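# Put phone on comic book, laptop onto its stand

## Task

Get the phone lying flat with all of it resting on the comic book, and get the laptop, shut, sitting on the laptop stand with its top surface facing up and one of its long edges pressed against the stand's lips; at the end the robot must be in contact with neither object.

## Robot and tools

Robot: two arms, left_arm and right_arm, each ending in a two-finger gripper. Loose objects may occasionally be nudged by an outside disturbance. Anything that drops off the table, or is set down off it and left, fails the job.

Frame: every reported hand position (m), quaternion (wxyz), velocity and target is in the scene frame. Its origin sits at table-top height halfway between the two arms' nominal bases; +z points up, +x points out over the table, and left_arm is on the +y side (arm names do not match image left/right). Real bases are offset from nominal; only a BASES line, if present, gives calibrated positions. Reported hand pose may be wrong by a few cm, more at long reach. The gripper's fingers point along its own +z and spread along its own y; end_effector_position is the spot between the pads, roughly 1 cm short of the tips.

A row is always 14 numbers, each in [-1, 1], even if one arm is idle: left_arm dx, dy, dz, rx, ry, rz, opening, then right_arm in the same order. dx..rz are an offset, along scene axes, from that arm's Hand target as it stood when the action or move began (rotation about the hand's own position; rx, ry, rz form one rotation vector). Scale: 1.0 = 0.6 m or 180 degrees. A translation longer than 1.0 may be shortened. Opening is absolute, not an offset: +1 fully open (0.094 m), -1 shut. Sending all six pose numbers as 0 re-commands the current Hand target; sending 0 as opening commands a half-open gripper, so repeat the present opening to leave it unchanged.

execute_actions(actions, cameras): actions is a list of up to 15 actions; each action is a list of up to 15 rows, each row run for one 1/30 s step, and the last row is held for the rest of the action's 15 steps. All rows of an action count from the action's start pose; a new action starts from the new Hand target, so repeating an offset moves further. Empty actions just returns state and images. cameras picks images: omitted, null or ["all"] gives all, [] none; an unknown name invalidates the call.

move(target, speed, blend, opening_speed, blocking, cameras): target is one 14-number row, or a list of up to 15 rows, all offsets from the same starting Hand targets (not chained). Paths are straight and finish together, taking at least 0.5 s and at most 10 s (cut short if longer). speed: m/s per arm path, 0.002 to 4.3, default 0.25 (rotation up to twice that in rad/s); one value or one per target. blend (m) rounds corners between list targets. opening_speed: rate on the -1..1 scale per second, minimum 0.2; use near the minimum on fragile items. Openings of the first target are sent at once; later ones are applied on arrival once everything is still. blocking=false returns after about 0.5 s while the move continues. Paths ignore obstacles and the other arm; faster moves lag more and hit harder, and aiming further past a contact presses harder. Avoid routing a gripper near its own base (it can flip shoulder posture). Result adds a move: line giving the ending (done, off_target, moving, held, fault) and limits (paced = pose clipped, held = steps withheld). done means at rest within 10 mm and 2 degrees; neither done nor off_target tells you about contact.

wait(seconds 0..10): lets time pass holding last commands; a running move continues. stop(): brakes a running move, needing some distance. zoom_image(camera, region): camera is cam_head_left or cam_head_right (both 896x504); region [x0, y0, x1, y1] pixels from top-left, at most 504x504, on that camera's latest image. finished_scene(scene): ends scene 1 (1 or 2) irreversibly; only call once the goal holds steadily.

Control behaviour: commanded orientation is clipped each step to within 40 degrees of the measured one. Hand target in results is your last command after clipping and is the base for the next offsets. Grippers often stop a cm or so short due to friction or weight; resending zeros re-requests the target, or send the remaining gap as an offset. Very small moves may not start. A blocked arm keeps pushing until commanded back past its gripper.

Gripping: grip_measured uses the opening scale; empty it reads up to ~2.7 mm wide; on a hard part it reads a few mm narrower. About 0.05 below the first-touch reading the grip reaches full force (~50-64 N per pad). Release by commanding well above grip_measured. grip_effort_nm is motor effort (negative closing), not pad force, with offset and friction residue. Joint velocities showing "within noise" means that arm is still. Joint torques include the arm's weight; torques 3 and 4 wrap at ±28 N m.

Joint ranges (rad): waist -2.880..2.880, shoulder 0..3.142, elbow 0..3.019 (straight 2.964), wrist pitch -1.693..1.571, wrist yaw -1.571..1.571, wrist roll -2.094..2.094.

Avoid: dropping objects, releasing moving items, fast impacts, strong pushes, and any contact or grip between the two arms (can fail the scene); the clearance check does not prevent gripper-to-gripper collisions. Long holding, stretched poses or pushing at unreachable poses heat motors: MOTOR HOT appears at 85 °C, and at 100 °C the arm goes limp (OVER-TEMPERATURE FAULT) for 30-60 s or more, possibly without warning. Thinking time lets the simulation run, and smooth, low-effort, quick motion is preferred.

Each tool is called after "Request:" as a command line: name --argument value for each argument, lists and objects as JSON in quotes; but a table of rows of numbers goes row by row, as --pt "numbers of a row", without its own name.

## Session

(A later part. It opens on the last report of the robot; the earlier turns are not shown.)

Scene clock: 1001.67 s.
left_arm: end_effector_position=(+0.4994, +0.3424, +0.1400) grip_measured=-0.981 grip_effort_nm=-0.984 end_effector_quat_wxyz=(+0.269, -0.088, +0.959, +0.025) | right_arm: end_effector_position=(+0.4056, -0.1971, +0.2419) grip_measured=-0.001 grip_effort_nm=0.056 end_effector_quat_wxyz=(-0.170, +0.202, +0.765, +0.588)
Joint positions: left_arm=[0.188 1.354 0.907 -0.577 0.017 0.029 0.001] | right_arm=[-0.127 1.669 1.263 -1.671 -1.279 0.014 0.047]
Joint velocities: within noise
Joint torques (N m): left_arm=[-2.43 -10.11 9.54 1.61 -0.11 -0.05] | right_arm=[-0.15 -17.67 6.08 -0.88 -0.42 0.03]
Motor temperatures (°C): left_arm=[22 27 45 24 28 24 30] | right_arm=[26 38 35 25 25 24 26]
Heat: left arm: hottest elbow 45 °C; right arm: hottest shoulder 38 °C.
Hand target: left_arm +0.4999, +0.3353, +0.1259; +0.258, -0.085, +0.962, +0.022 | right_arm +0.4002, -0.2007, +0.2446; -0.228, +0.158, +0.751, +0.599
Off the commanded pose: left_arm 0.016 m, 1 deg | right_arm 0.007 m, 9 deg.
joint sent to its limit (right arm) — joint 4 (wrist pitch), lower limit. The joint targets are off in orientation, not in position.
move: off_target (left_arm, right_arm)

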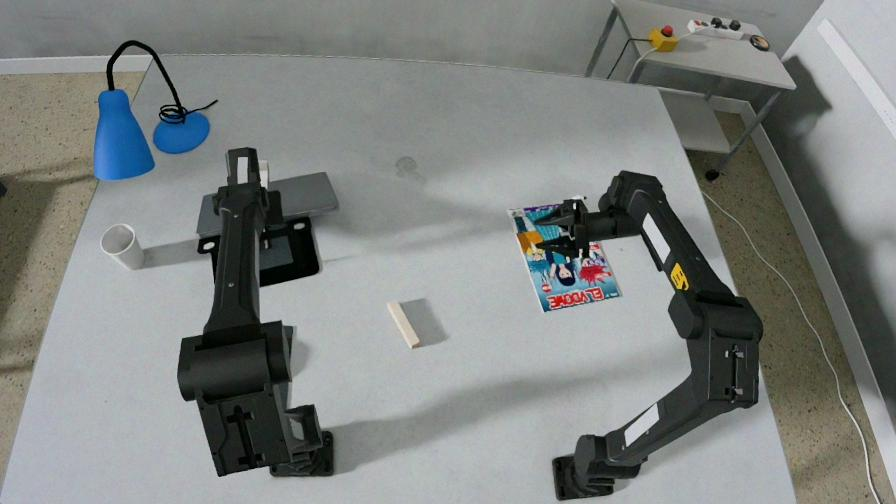

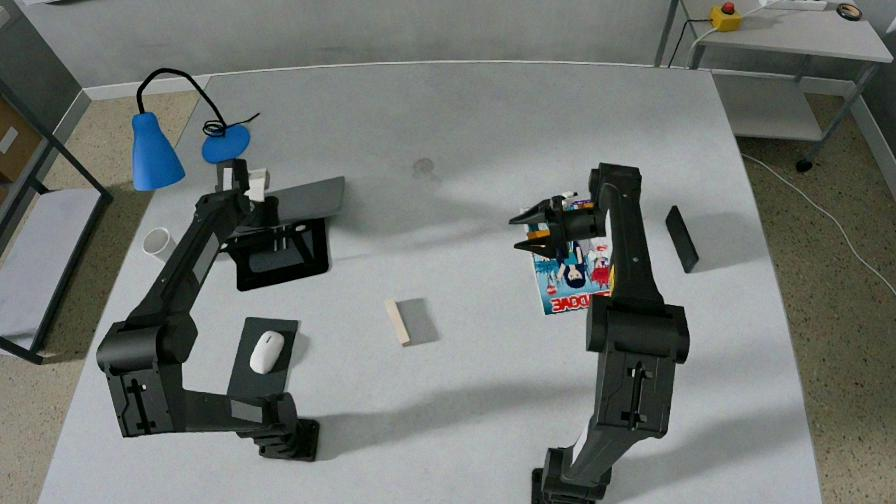

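Request:
move --pt "-0.0 0.0 0.04 0 0 0 -1 0 0 0 0 0 0 0.0" --pt "-0.035 -0.006 0.04 0 0 0 -1 0 0 0 0 0 0 0.0" --pt "-0.035 -0.006 -0.02 0 0 0 -1 0 0 0 0 0 0 0.0" --speed 0.05

Request:
zoom_image --camera "cam_head_left" --region '[180, 150, 350, 310]'

Request:
zoom_image --camera "cam_head_right" --region '[190, 150, 360, 310]'

Scene clock: 1010.07 s.
left_arm: end_effector_position=(+0.4816, +0.3384, +0.1398) grip_measured=-0.981 grip_effort_nm=-0.979 end_effector_quat_wxyz=(+0.276, -0.088, +0.957, +0.026) | right_arm: end_effector_position=(+0.4056, -0.1971, +0.2419) grip_measured=-0.001 grip_effort_nm=0.056 end_effector_quat_wxyz=(-0.170, +0.202, +0.765, +0.588)
Joint positions: left_arm=[0.188 1.3 0.851 -0.561 0.017 0.029 0.001] | right_arm=[-0.127 1.669 1.263 -1.671 -1.279 0.014 0.047]
Joint velocities: within noise
Joint torques (N m): left_arm=[-2.61 -8.06 7.79 2.29 -0.08 -0.07] | right_arm=[-0.21 -17.67 6.08 -0.9 -0.42 0.04]
Motor temperatures (°C): left_arm=[22 27 43 24 28 24 30] | right_arm=[26 38 35 25 25 24 26]
Heat: left arm: hottest elbow 43 °C; right arm: hottest shoulder 38 °C.
Hand target: left_arm +0.4788, +0.3317, +0.1139; +0.258, -0.085, +0.962, +0.022 | right_arm +0.4002, -0.2007, +0.2446; -0.228, +0.158, +0.751, +0.599
Off the commanded pose: left_arm 0.027 m, 2 deg | right_arm 0.007 m, 9 deg.
joint sent to its limit (right arm) — joint 4 (wrist pitch), lower limit. The joint targets are off in orientation, not in position.
move: off_target (left_arm, right_arm)

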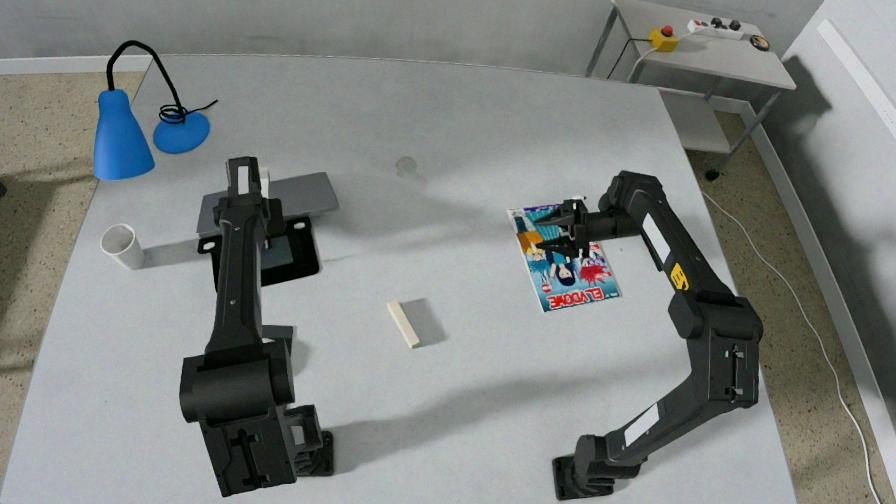

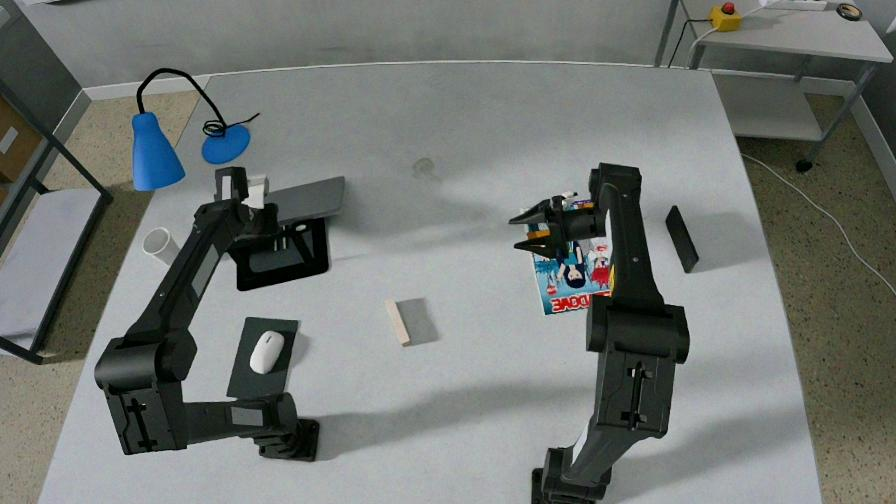

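Scaled by 2.965.

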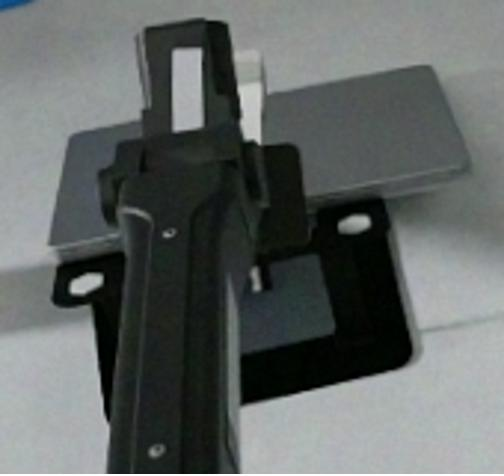

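Scaled by 2.965.

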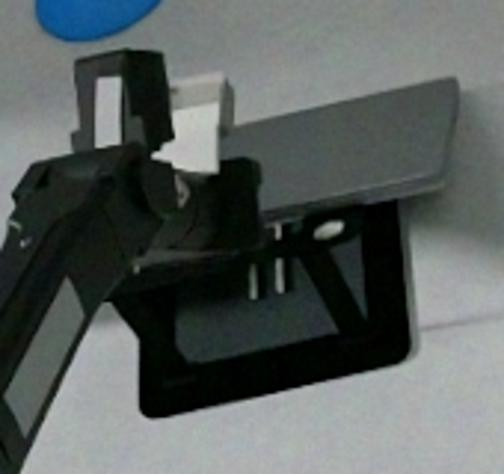

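Request:
move --pt "-0.0 0.0 0.06 0 0 0 -1 0 0 0 0 0 0 0.0" --pt "-0.025 -0.004 0.06 0 0 0 -1 0 0 0 0 0 0 0.0" --pt "-0.025 -0.004 -0.01 0 0 0 -1 0 0 0 0 0 0 0.0" --speed 0.05

Request:
zoom_image --camera "cam_head_left" --region '[180, 150, 350, 310]'

Request:
zoom_image --camera "cam_head_right" --region '[190, 150, 360, 310]'

Scene clock: 1015.80 s.
left_arm: end_effector_position=(+0.4727, +0.3365, +0.1335) grip_measured=-0.981 grip_effort_nm=-0.979 end_effector_quat_wxyz=(+0.284, -0.087, +0.954, +0.027) | right_arm: end_effector_position=(+0.4056, -0.1971, +0.2419) grip_measured=-0.001 grip_effort_nm=0.061 end_effector_quat_wxyz=(-0.170, +0.202, +0.765, +0.588)
Joint positions: left_arm=[0.188 1.276 0.806 -0.521 0.017 0.029 0.001] | right_arm=[-0.127 1.669 1.263 -1.671 -1.279 0.014 0.047]
Joint velocities: within noise
Joint torques (N m): left_arm=[-3.02 -8.88 7.83 1.24 -0.05 -0.03] | right_arm=[-0.21 -17.67 6.06 -0.88 -0.42 0.03]
Motor temperatures (°C): left_arm=[22 27 42 24 28 24 30] | right_arm=[26 38 35 25 25 24 26]
Heat: left arm: hottest elbow 42 °C; right arm: hottest shoulder 38 °C.
Hand target: left_arm +0.4639, +0.3293, +0.1079; +0.258, -0.085, +0.962, +0.022 | right_arm +0.4002, -0.2007, +0.2446; -0.228, +0.158, +0.751, +0.599
Off the commanded pose: left_arm 0.028 m, 3 deg | right_arm 0.007 m, 9 deg.
joint sent to its limit (right arm) — joint 4 (wrist pitch), lower limit. The joint targets are off in orientation, not in position.
move: off_target (left_arm, right_arm)

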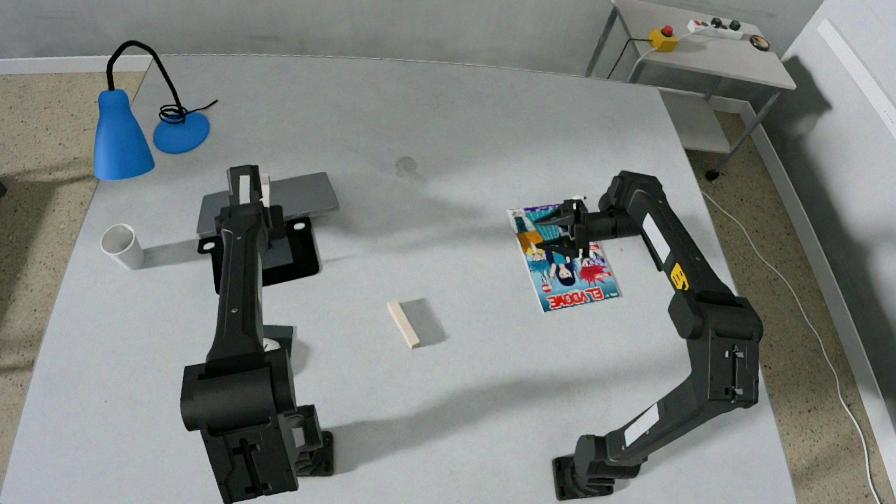

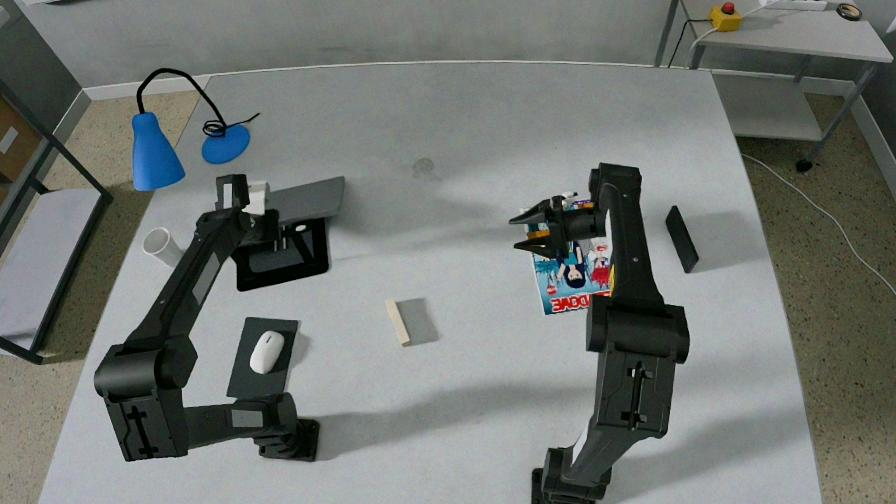

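Scaled by 2.965.

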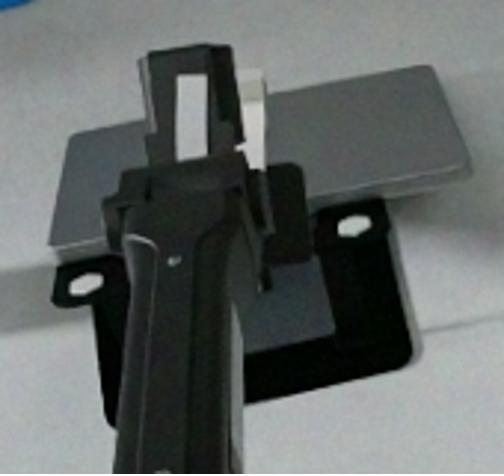

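Scaled by 2.965.

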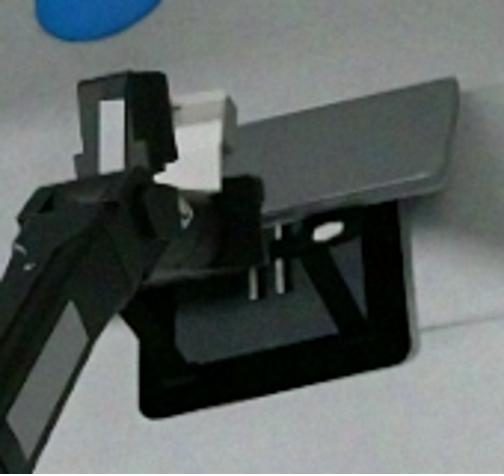

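Request:
move --pt "0.0 0.0 0.025 0 0 0 -1 0 0 0 0 0 0 0.0" --pt "0.06 0.01 0.025 0 0 0 -1 0 0 0 0 0 0 0.0" --speed 0.03

Request:
zoom_image --camera "cam_head_left" --region '[180, 150, 350, 310]'

Request:
zoom_image --camera "cam_head_right" --region '[190, 150, 360, 310]'

Scene clock: 1021.60 s.
left_arm: end_effector_position=(+0.4765, +0.3372, +0.1306) grip_measured=-0.981 grip_effort_nm=-0.979 end_effector_quat_wxyz=(+0.265, -0.088, +0.960, +0.025) | right_arm: end_effector_position=(+0.4056, -0.1971, +0.2419) grip_measured=-0.001 grip_effort_nm=0.061 end_effector_quat_wxyz=(-0.170, +0.202, +0.765, +0.588)
Joint positions: left_arm=[0.187 1.307 0.84 -0.565 0.017 0.029 0.001] | right_arm=[-0.127 1.669 1.263 -1.671 -1.279 0.014 0.047]
Joint velocities: within noise
Joint torques (N m): left_arm=[-2.43 -5.42 14.9 1.36 -0.17 -0.09] | right_arm=[-0.15 -17.67 6.08 -0.87 -0.42 0.03]
Motor temperatures (°C): left_arm=[22 27 42 24 28 24 30] | right_arm=[26 38 35 25 25 24 26]
Heat: left arm: hottest elbow 42 °C; right arm: hottest shoulder 38 °C.
Hand target: left_arm +0.5000, +0.3352, +0.1230; +0.258, -0.085, +0.962, +0.022 | right_arm +0.4002, -0.2007, +0.2446; -0.228, +0.158, +0.751, +0.599
Off the commanded pose: left_arm 0.025 m, 1 deg | right_arm 0.007 m, 9 deg.
joint sent to its limit (right arm) — joint 4 (wrist pitch), lower limit. The joint targets are off in orientation, not in position.
move: off_target (left_arm, right_arm)

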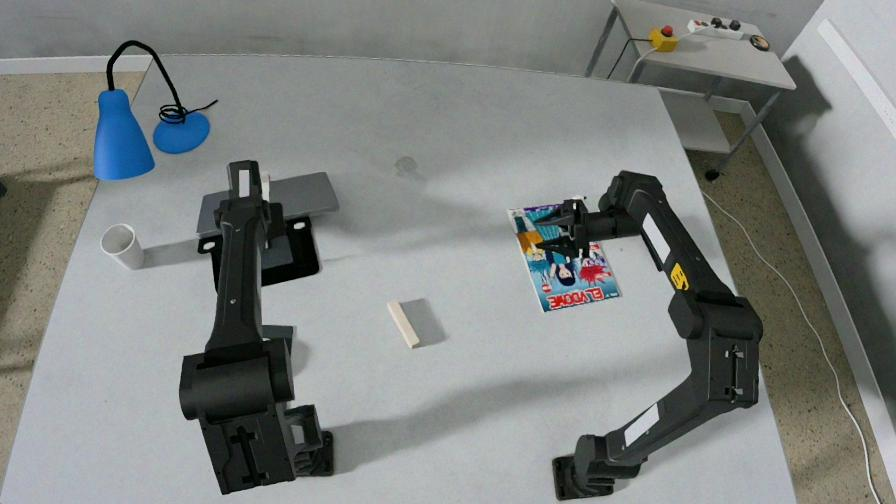

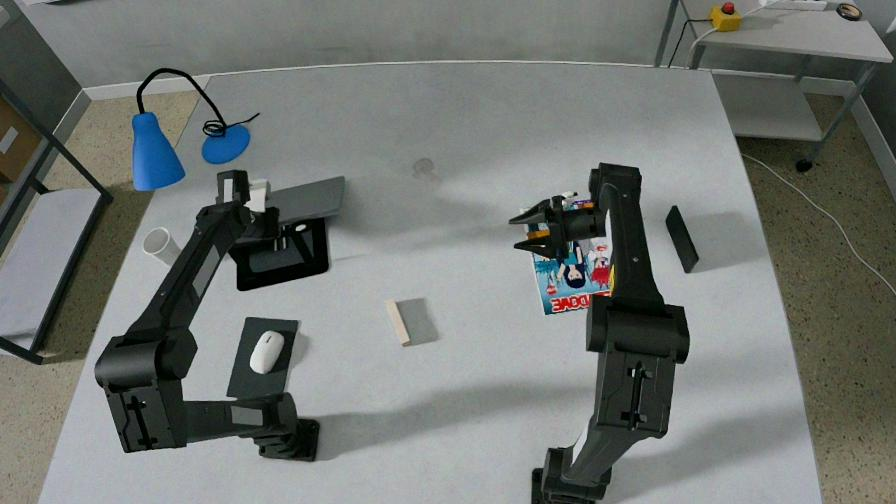

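Scaled by 2.965.

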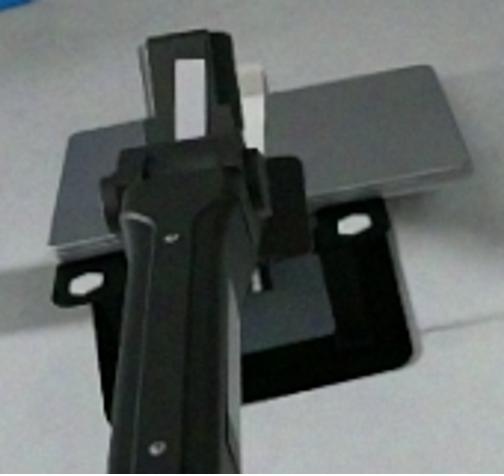

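Scaled by 2.965.

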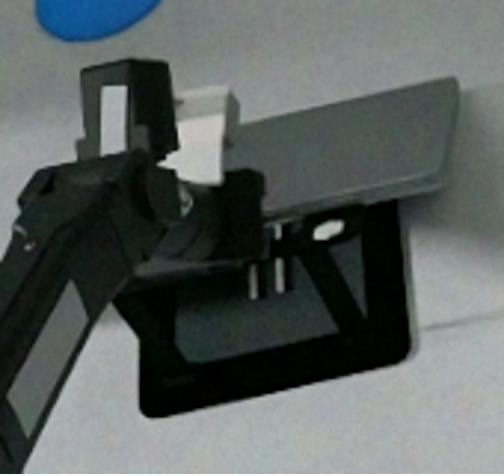

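Request:
move --pt "0.05 0.008 0.0 0 0 0 -1 0 0 0 0 0 0 0.0" --speed 0.03

Request:
zoom_image --camera "cam_head_left" --region '[180, 150, 350, 310]'

Request:
zoom_image --camera "cam_head_right" --region '[190, 150, 360, 310]'

Scene clock: 1025.63 s.
left_arm: end_effector_position=(+0.5005, +0.3409, +0.1311) grip_measured=-0.981 grip_effort_nm=-0.974 end_effector_quat_wxyz=(+0.259, -0.088, +0.962, +0.023) | right_arm: end_effector_position=(+0.4056, -0.1971, +0.2419) grip_measured=-0.001 grip_effort_nm=0.056 end_effector_quat_wxyz=(-0.170, +0.202, +0.765, +0.588)
Joint positions: left_arm=[0.184 1.376 0.911 -0.581 0.016 0.025 0.001] | right_arm=[-0.127 1.669 1.263 -1.671 -1.279 0.014 0.047]
Joint velocities: within noise
Joint torques (N m): left_arm=[-1.96 -5.71 15.54 2.03 -0.17 -0.09] | right_arm=[-0.15 -17.55 6.06 -0.88 -0.42 0.04]
Motor temperatures (°C): left_arm=[22 27 42 24 28 24 30] | right_arm=[26 38 35 25 25 24 26]
Heat: left arm: hottest elbow 42 °C; right arm: hottest shoulder 38 °C.
Hand target: left_arm +0.5300, +0.3399, +0.1231; +0.259, -0.085, +0.962, +0.022 | right_arm +0.4002, -0.2007, +0.2446; -0.228, +0.158, +0.751, +0.599
Off the commanded pose: left_arm 0.031 m, 0 deg | right_arm 0.007 m, 9 deg.
joint sent to its limit (right arm) — joint 4 (wrist pitch), lower limit. The joint targets are off in orientation, not in position.
move: off_target (left_arm, right_arm)

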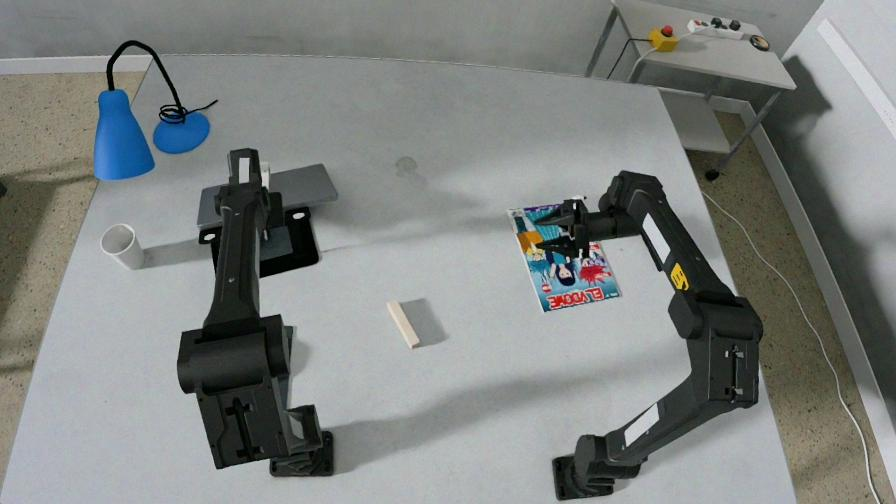

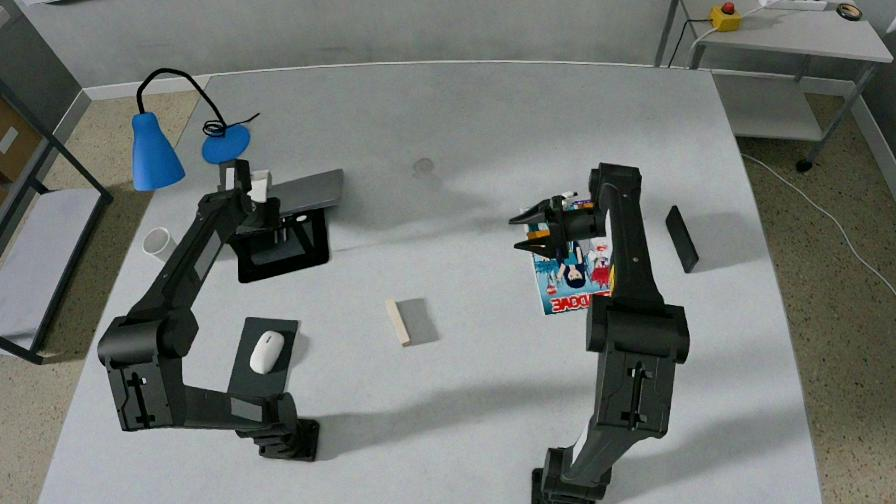

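Scaled by 2.965.

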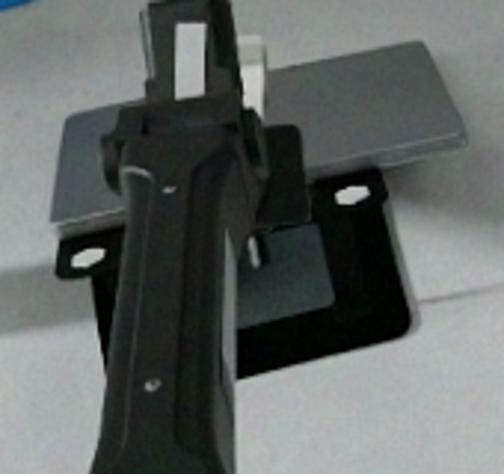

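Scaled by 2.965.

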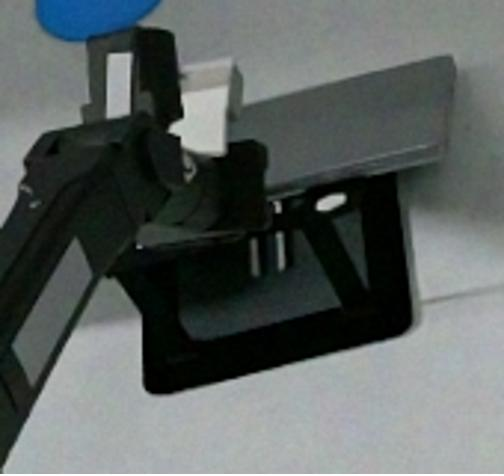

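Request:
move --pt "-0.1 0 0 0 0 0 -1 0 0 0 0 0 0 0" --pt "-0.12 0.05 0.2 0 0 0 -1 0 0 0 0 0 0 0" --speed 0.12

Scene clock: 1040.70 s.
left_arm: end_effector_position=(+0.4413, +0.3586, +0.2071) grip_measured=-0.981 grip_effort_nm=-0.979 end_effector_quat_wxyz=(+0.227, -0.085, +0.970, +0.014) | right_arm: end_effector_position=(+0.4056, -0.1971, +0.2419) grip_measured=-0.001 grip_effort_nm=0.061 end_effector_quat_wxyz=(-0.170, +0.202, +0.765, +0.588)
Joint positions: left_arm=[0.275 1.193 0.982 -0.906 0.068 0.114 0.001] | right_arm=[-0.127 1.669 1.263 -1.671 -1.279 0.014 0.047]
Joint velocities: within noise
Joint torques (N m): left_arm=[-0.38 -10.11 17.66 0.81 0.15 0.08] | right_arm=[-0.26 -17.61 6.08 -0.87 -0.42 0.03]
Motor temperatures (°C): left_arm=[22 27 42 24 28 24 30] | right_arm=[26 38 35 25 25 24 26]
Heat: left arm: hottest elbow 42 °C; right arm: hottest shoulder 38 °C.
Hand target: left_arm +0.4579, +0.3701, +0.2431; +0.258, -0.085, +0.962, +0.022 | right_arm +0.4002, -0.2007, +0.2446; -0.228, +0.158, +0.751, +0.599
Off the commanded pose: left_arm 0.041 m, 4 deg | right_arm 0.007 m, 9 deg.
joint sent to its limit (right arm) — joint 4 (wrist pitch), lower limit. The joint targets are off in orientation, not in position.
move: off_target (left_arm, right_arm)

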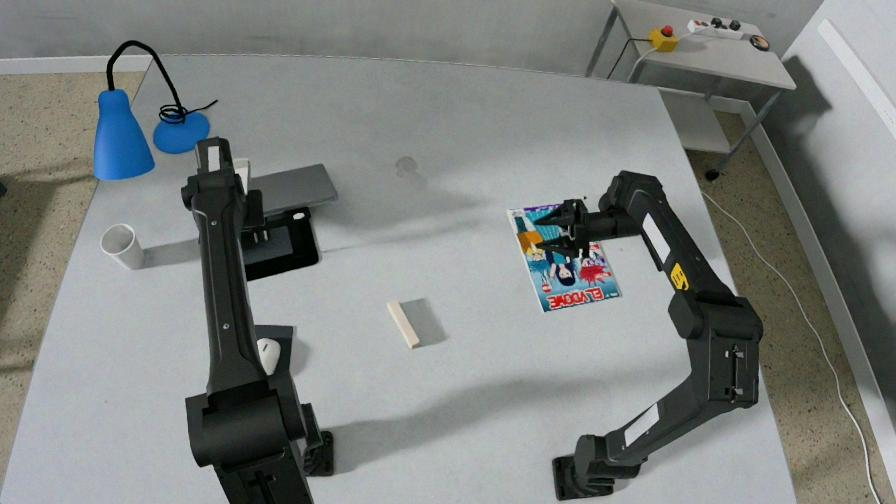

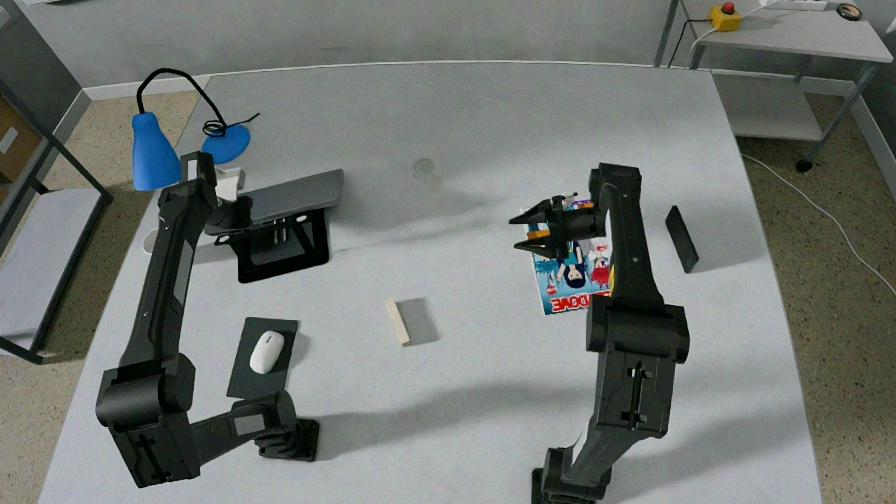

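Request:
move --target '[-0.3,-0.05,0.08,0,0,0,-1,0,0,0.1,0,0,0,0]' --speed 0.2

Request:
zoom_image --camera "cam_head_left" --region '[170, 130, 390, 300]'

Request:
zoom_image --camera "cam_head_right" --region '[190, 130, 410, 300]'

Scene clock: 1045.43 s.
left_arm: end_effector_position=(+0.2820, +0.3381, +0.2958) grip_measured=-0.981 grip_effort_nm=-0.979 end_effector_quat_wxyz=(+0.266, -0.082, +0.960, +0.023) | right_arm: end_effector_position=(+0.3934, -0.1957, +0.2849) grip_measured=-0.001 grip_effort_nm=0.056 end_effector_quat_wxyz=(-0.167, +0.226, +0.757, +0.589)
Joint positions: left_arm=[0.428 0.691 0.91 -1.269 0.145 0.248 0.001] | right_arm=[-0.129 1.565 1.263 -1.671 -1.296 0.15 0.047]
Joint velocities: within noise
Joint torques (N m): left_arm=[-0.56 -2.73 10.67 0.75 0.18 0.01] | right_arm=[-0.15 -15.97 10.44 -0.76 -0.58 0.13]
Motor temperatures (°C): left_arm=[22 27 43 24 28 24 30] | right_arm=[26 38 35 25 25 24 26]
Heat: left arm: hottest elbow 43 °C; right arm: hottest shoulder 38 °C.
Hand target: left_arm +0.2779, +0.3401, +0.2911; +0.259, -0.085, +0.962, +0.022 | right_arm +0.4002, -0.2007, +0.3046; -0.228, +0.158, +0.751, +0.599
Off the commanded pose: left_arm 0.007 m, 1 deg | right_arm 0.021 m, 11 deg.
joint sent to its limit (right arm) — joint 4 (wrist pitch), lower limit. The joint targets are off in orientation, not in position.
move: off_target (right_arm)

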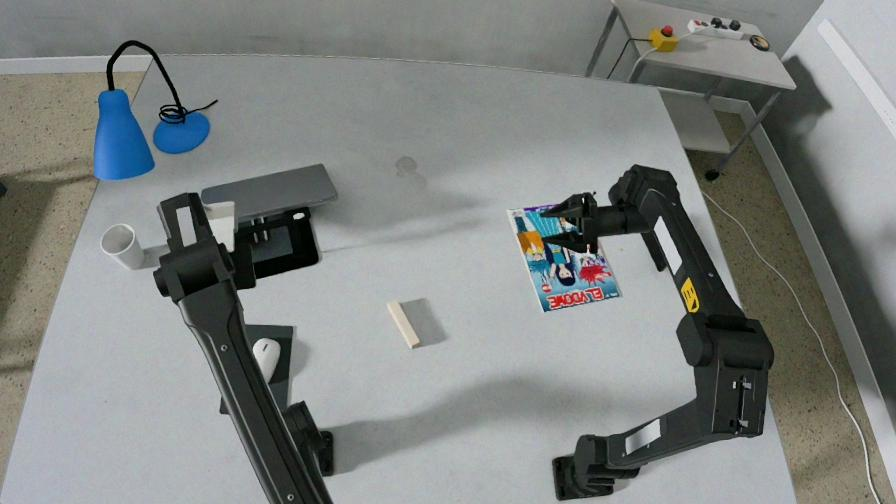

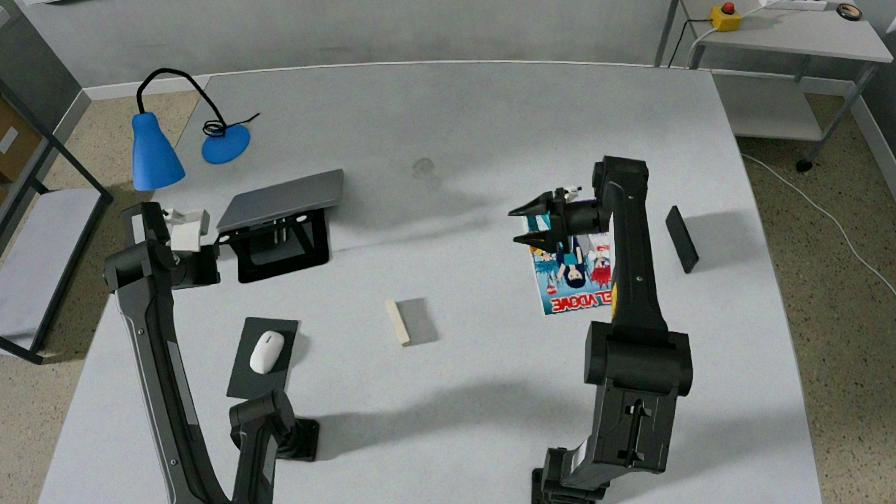

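Scaled by 2.291.

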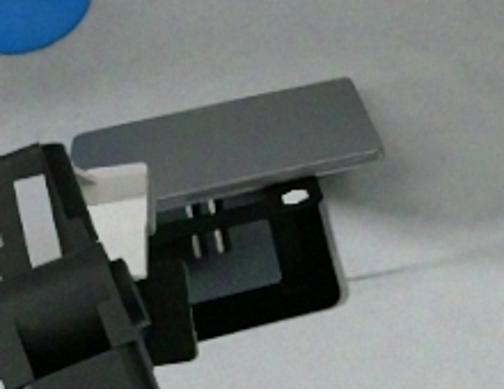

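Scaled by 2.291.

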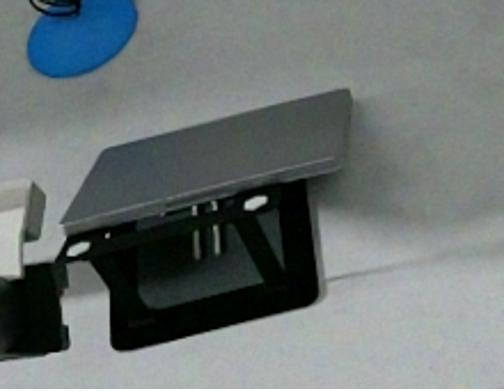

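Request:
move --target '[0,0,0,0,0,0,-1,0.2,-0.482,-0.092,-0.3834,-0.2425,0.2154,0]' --speed 0.3

Request:
zoom_image --camera "cam_head_left" --region '[560, 150, 760, 310]'

Request:
zoom_image --camera "cam_head_right" --region '[570, 150, 770, 310]'

Scene clock: 1071.43 s.
left_arm: end_effector_position=(+0.2820, +0.3380, +0.2958) grip_measured=-0.981 grip_effort_nm=-0.984 end_effector_quat_wxyz=(+0.265, -0.081, +0.960, +0.023) | right_arm: end_effector_position=(+0.5009, -0.4769, +0.2406) grip_measured=-0.001 grip_effort_nm=0.051 end_effector_quat_wxyz=(-0.020, -0.200, +0.980, +0.012)
Joint positions: left_arm=[0.428 0.691 0.91 -1.269 0.145 0.249 0.001] | right_arm=[-0.311 1.831 1.85 -1.635 -0.001 -0.709 0.047]
Joint velocities: within noise
Joint torques (N m): left_arm=[-0.38 -2.96 10.58 0.87 0.19 0.06] | right_arm=[-0.32 -18.49 12.86 0.42 0.05 0.13]
Motor temperatures (°C): left_arm=[22 26 42 24 28 24 30] | right_arm=[26 37 38 25 25 24 26]
Heat: left arm: hottest elbow 42 °C; right arm: hottest elbow 38 °C.
Hand target: left_arm +0.2779, +0.3400, +0.2910; +0.258, -0.085, +0.962, +0.022 | right_arm +0.5202, -0.4900, +0.2494; +0.000, -0.199, +0.980, +0.000
Off the commanded pose: left_arm 0.007 m, 1 deg | right_arm 0.025 m, 3 deg.
move: off_target (right_arm)

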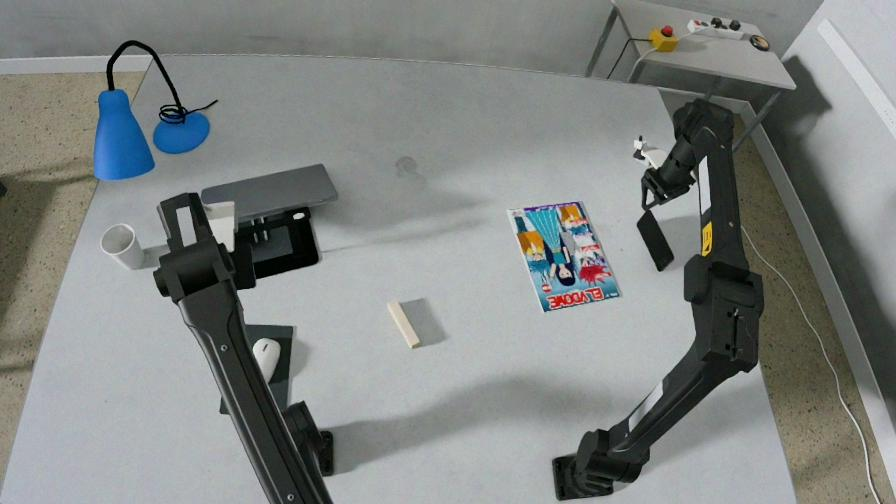

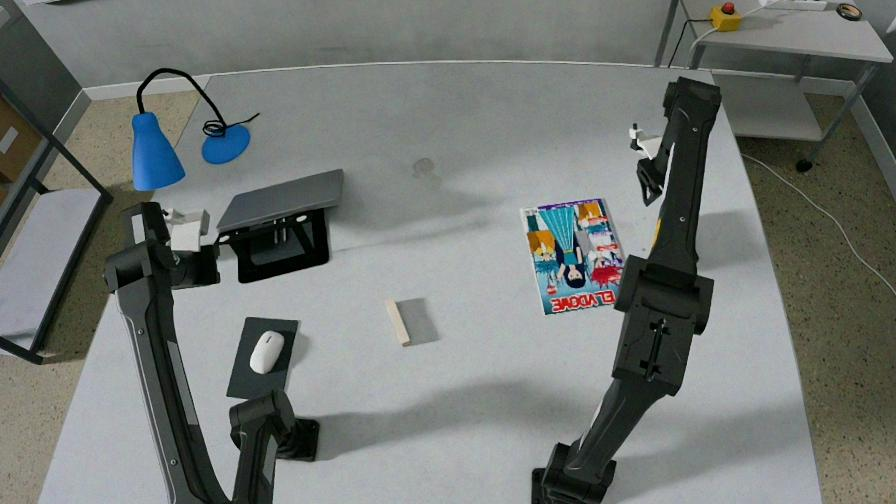

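Scaled by 2.520.

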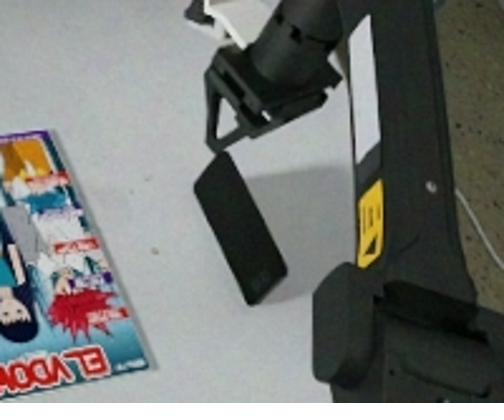

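Scaled by 2.520.

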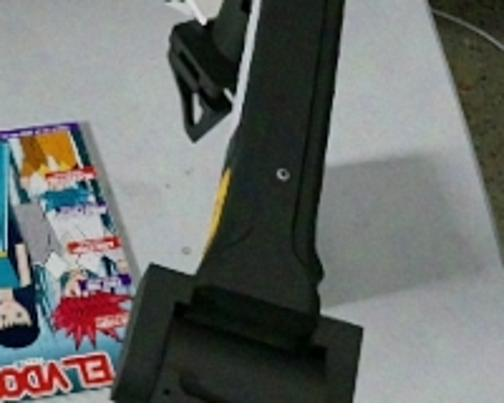

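Request:
move --target '[0,0,0,0,0,0,-1,0.025,-0.083,-0.19,0,0,0,0.5]' --speed 0.15 --cameras '["cam_head_left","cam_head_right"]'

Request:
zoom_image --camera "cam_head_left" --region '[580, 150, 740, 300]'

Request:
zoom_image --camera "cam_head_right" --region '[600, 150, 760, 300]'

Scene clock: 1088.23 s.
left_arm: end_effector_position=(+0.2820, +0.3381, +0.2958) grip_measured=-0.981 grip_effort_nm=-0.979 end_effector_quat_wxyz=(+0.265, -0.082, +0.960, +0.023) | right_arm: end_effector_position=(+0.5355, -0.5334, +0.1500) grip_measured=+0.499 grip_effort_nm=0.066 end_effector_quat_wxyz=(+0.007, -0.199, +0.980, -0.004)
Joint positions: left_arm=[0.428 0.691 0.91 -1.269 0.145 0.249 0.001] | right_arm=[-0.383 1.954 1.794 -1.396 -0.001 -0.779 0.07]
Joint velocities: within noise
Joint torques (N m): left_arm=[-0.79 -2.55 10.43 0.91 0.18 0.09] | right_arm=[-0.21 -21.6 7.91 0.54 0.02 0.15]
Motor temperatures (°C): left_arm=[22 26 41 24 28 24 30] | right_arm=[26 37 44 25 24 24 26]
Heat: left arm: hottest elbow 41 °C; right arm: hottest elbow 44 °C.
Hand target: left_arm +0.2779, +0.3401, +0.2910; +0.258, -0.085, +0.962, +0.022 | right_arm +0.5351, -0.5398, +0.1354; +0.000, -0.199, +0.980, +0.000
Off the commanded pose: left_arm 0.006 m, 1 deg | right_arm 0.016 m, 1 deg.
move: off_target (right_arm)

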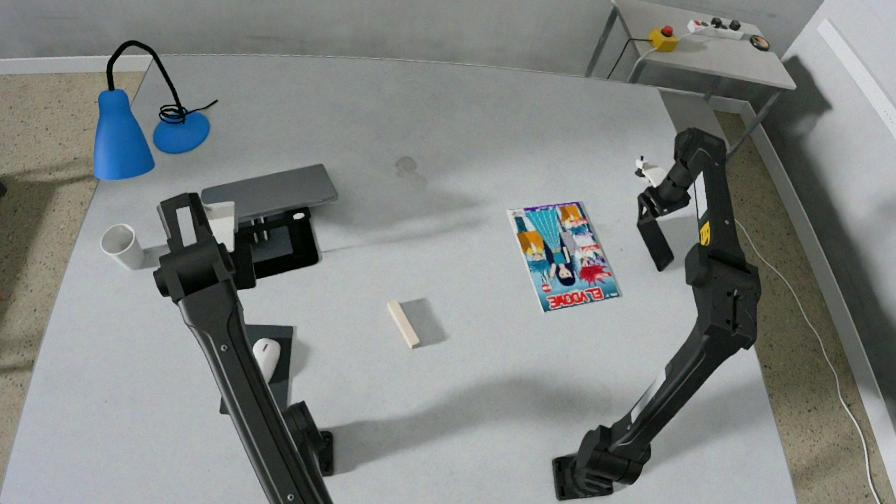

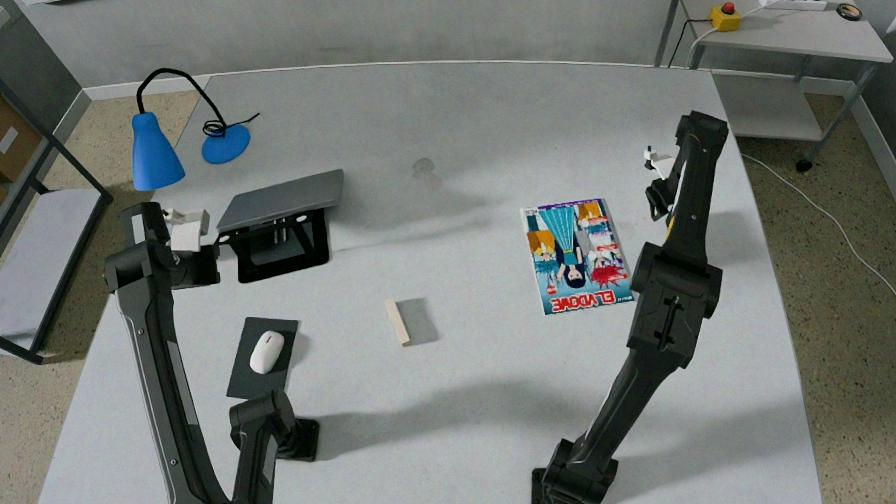

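Scaled by 3.150.

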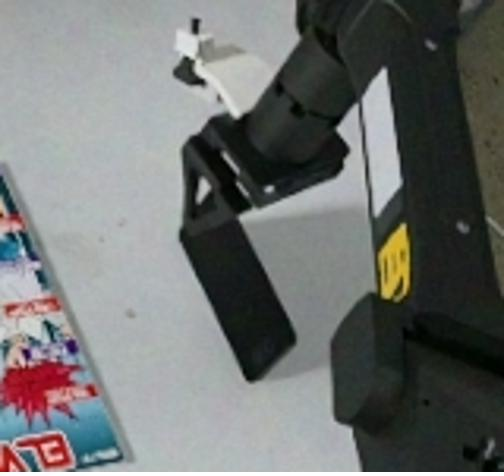

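Scaled by 3.150.

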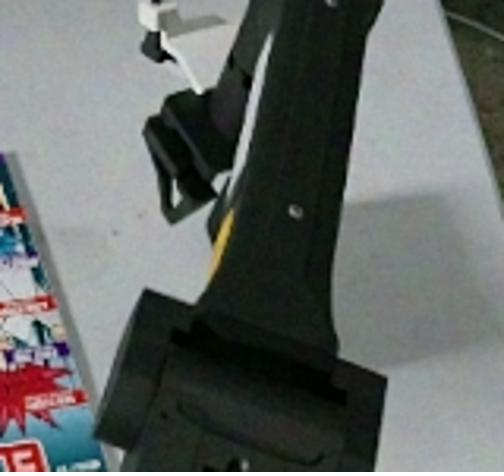

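Request:
move --target '[0,0,0,0,0,0,-1,0.01,-0.085,-0.02,0,0,-0.0556,0.5]' --speed 0.15

Request:
zoom_image --camera "cam_head_left" --region '[580, 150, 740, 300]'

Request:
zoom_image --camera "cam_head_right" --region '[600, 150, 760, 300]'

Scene clock: 1098.93 s.
left_arm: end_effector_position=(+0.2820, +0.3381, +0.2958) grip_measured=-0.981 grip_effort_nm=-0.984 end_effector_quat_wxyz=(+0.265, -0.082, +0.960, +0.023) | right_arm: end_effector_position=(+0.5257, -0.5786, +0.1170) grip_measured=+0.499 grip_effort_nm=0.066 end_effector_quat_wxyz=(-0.012, -0.120, +0.993, +0.009)
Joint positions: left_arm=[0.428 0.691 0.91 -1.269 0.145 0.249 0.001] | right_arm=[-0.457 2.028 1.823 -1.396 -0.001 -0.691 0.07]
Joint velocities: within noise
Joint torques (N m): left_arm=[-0.38 -2.67 10.24 0.83 0.15 0.1] | right_arm=[-0.03 -21.42 12.46 0.02 0.03 0.23]
Motor temperatures (°C): left_arm=[22 26 41 24 27 24 30] | right_arm=[26 37 43 25 24 24 26]
Heat: left arm: hottest elbow 41 °C; right arm: hottest elbow 43 °C.
Hand target: left_arm +0.2779, +0.3400, +0.2910; +0.258, -0.085, +0.962, +0.022 | right_arm +0.5412, -0.5907, +0.1234; +0.000, -0.112, +0.994, +0.000
Off the commanded pose: left_arm 0.007 m, 1 deg | right_arm 0.021 m, 2 deg.
move: off_target (right_arm)

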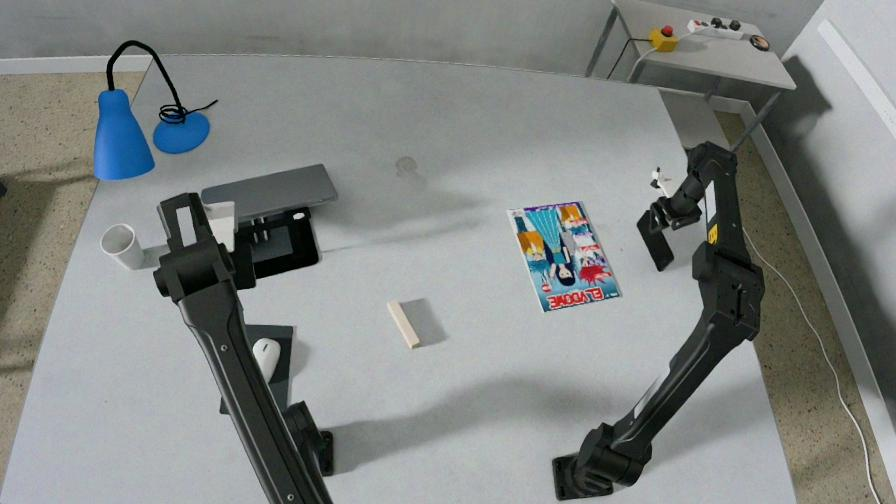

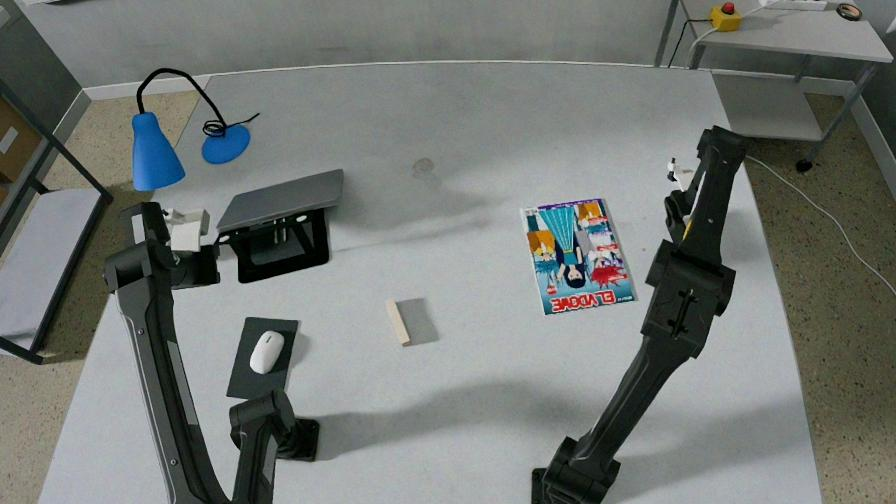

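Scaled by 3.150.

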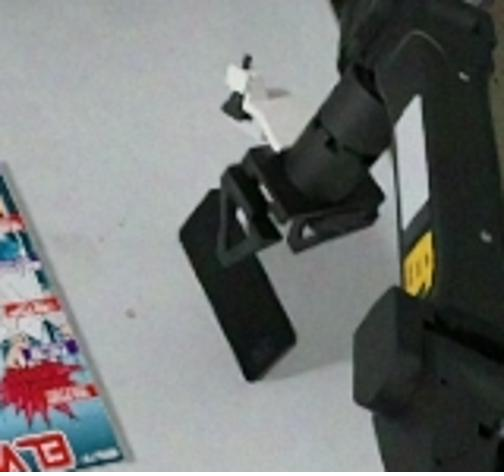

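Scaled by 3.150.

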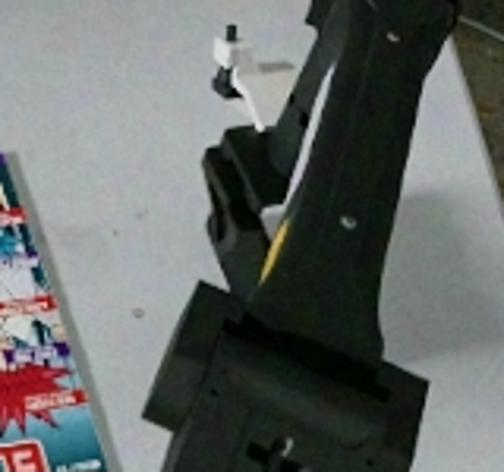

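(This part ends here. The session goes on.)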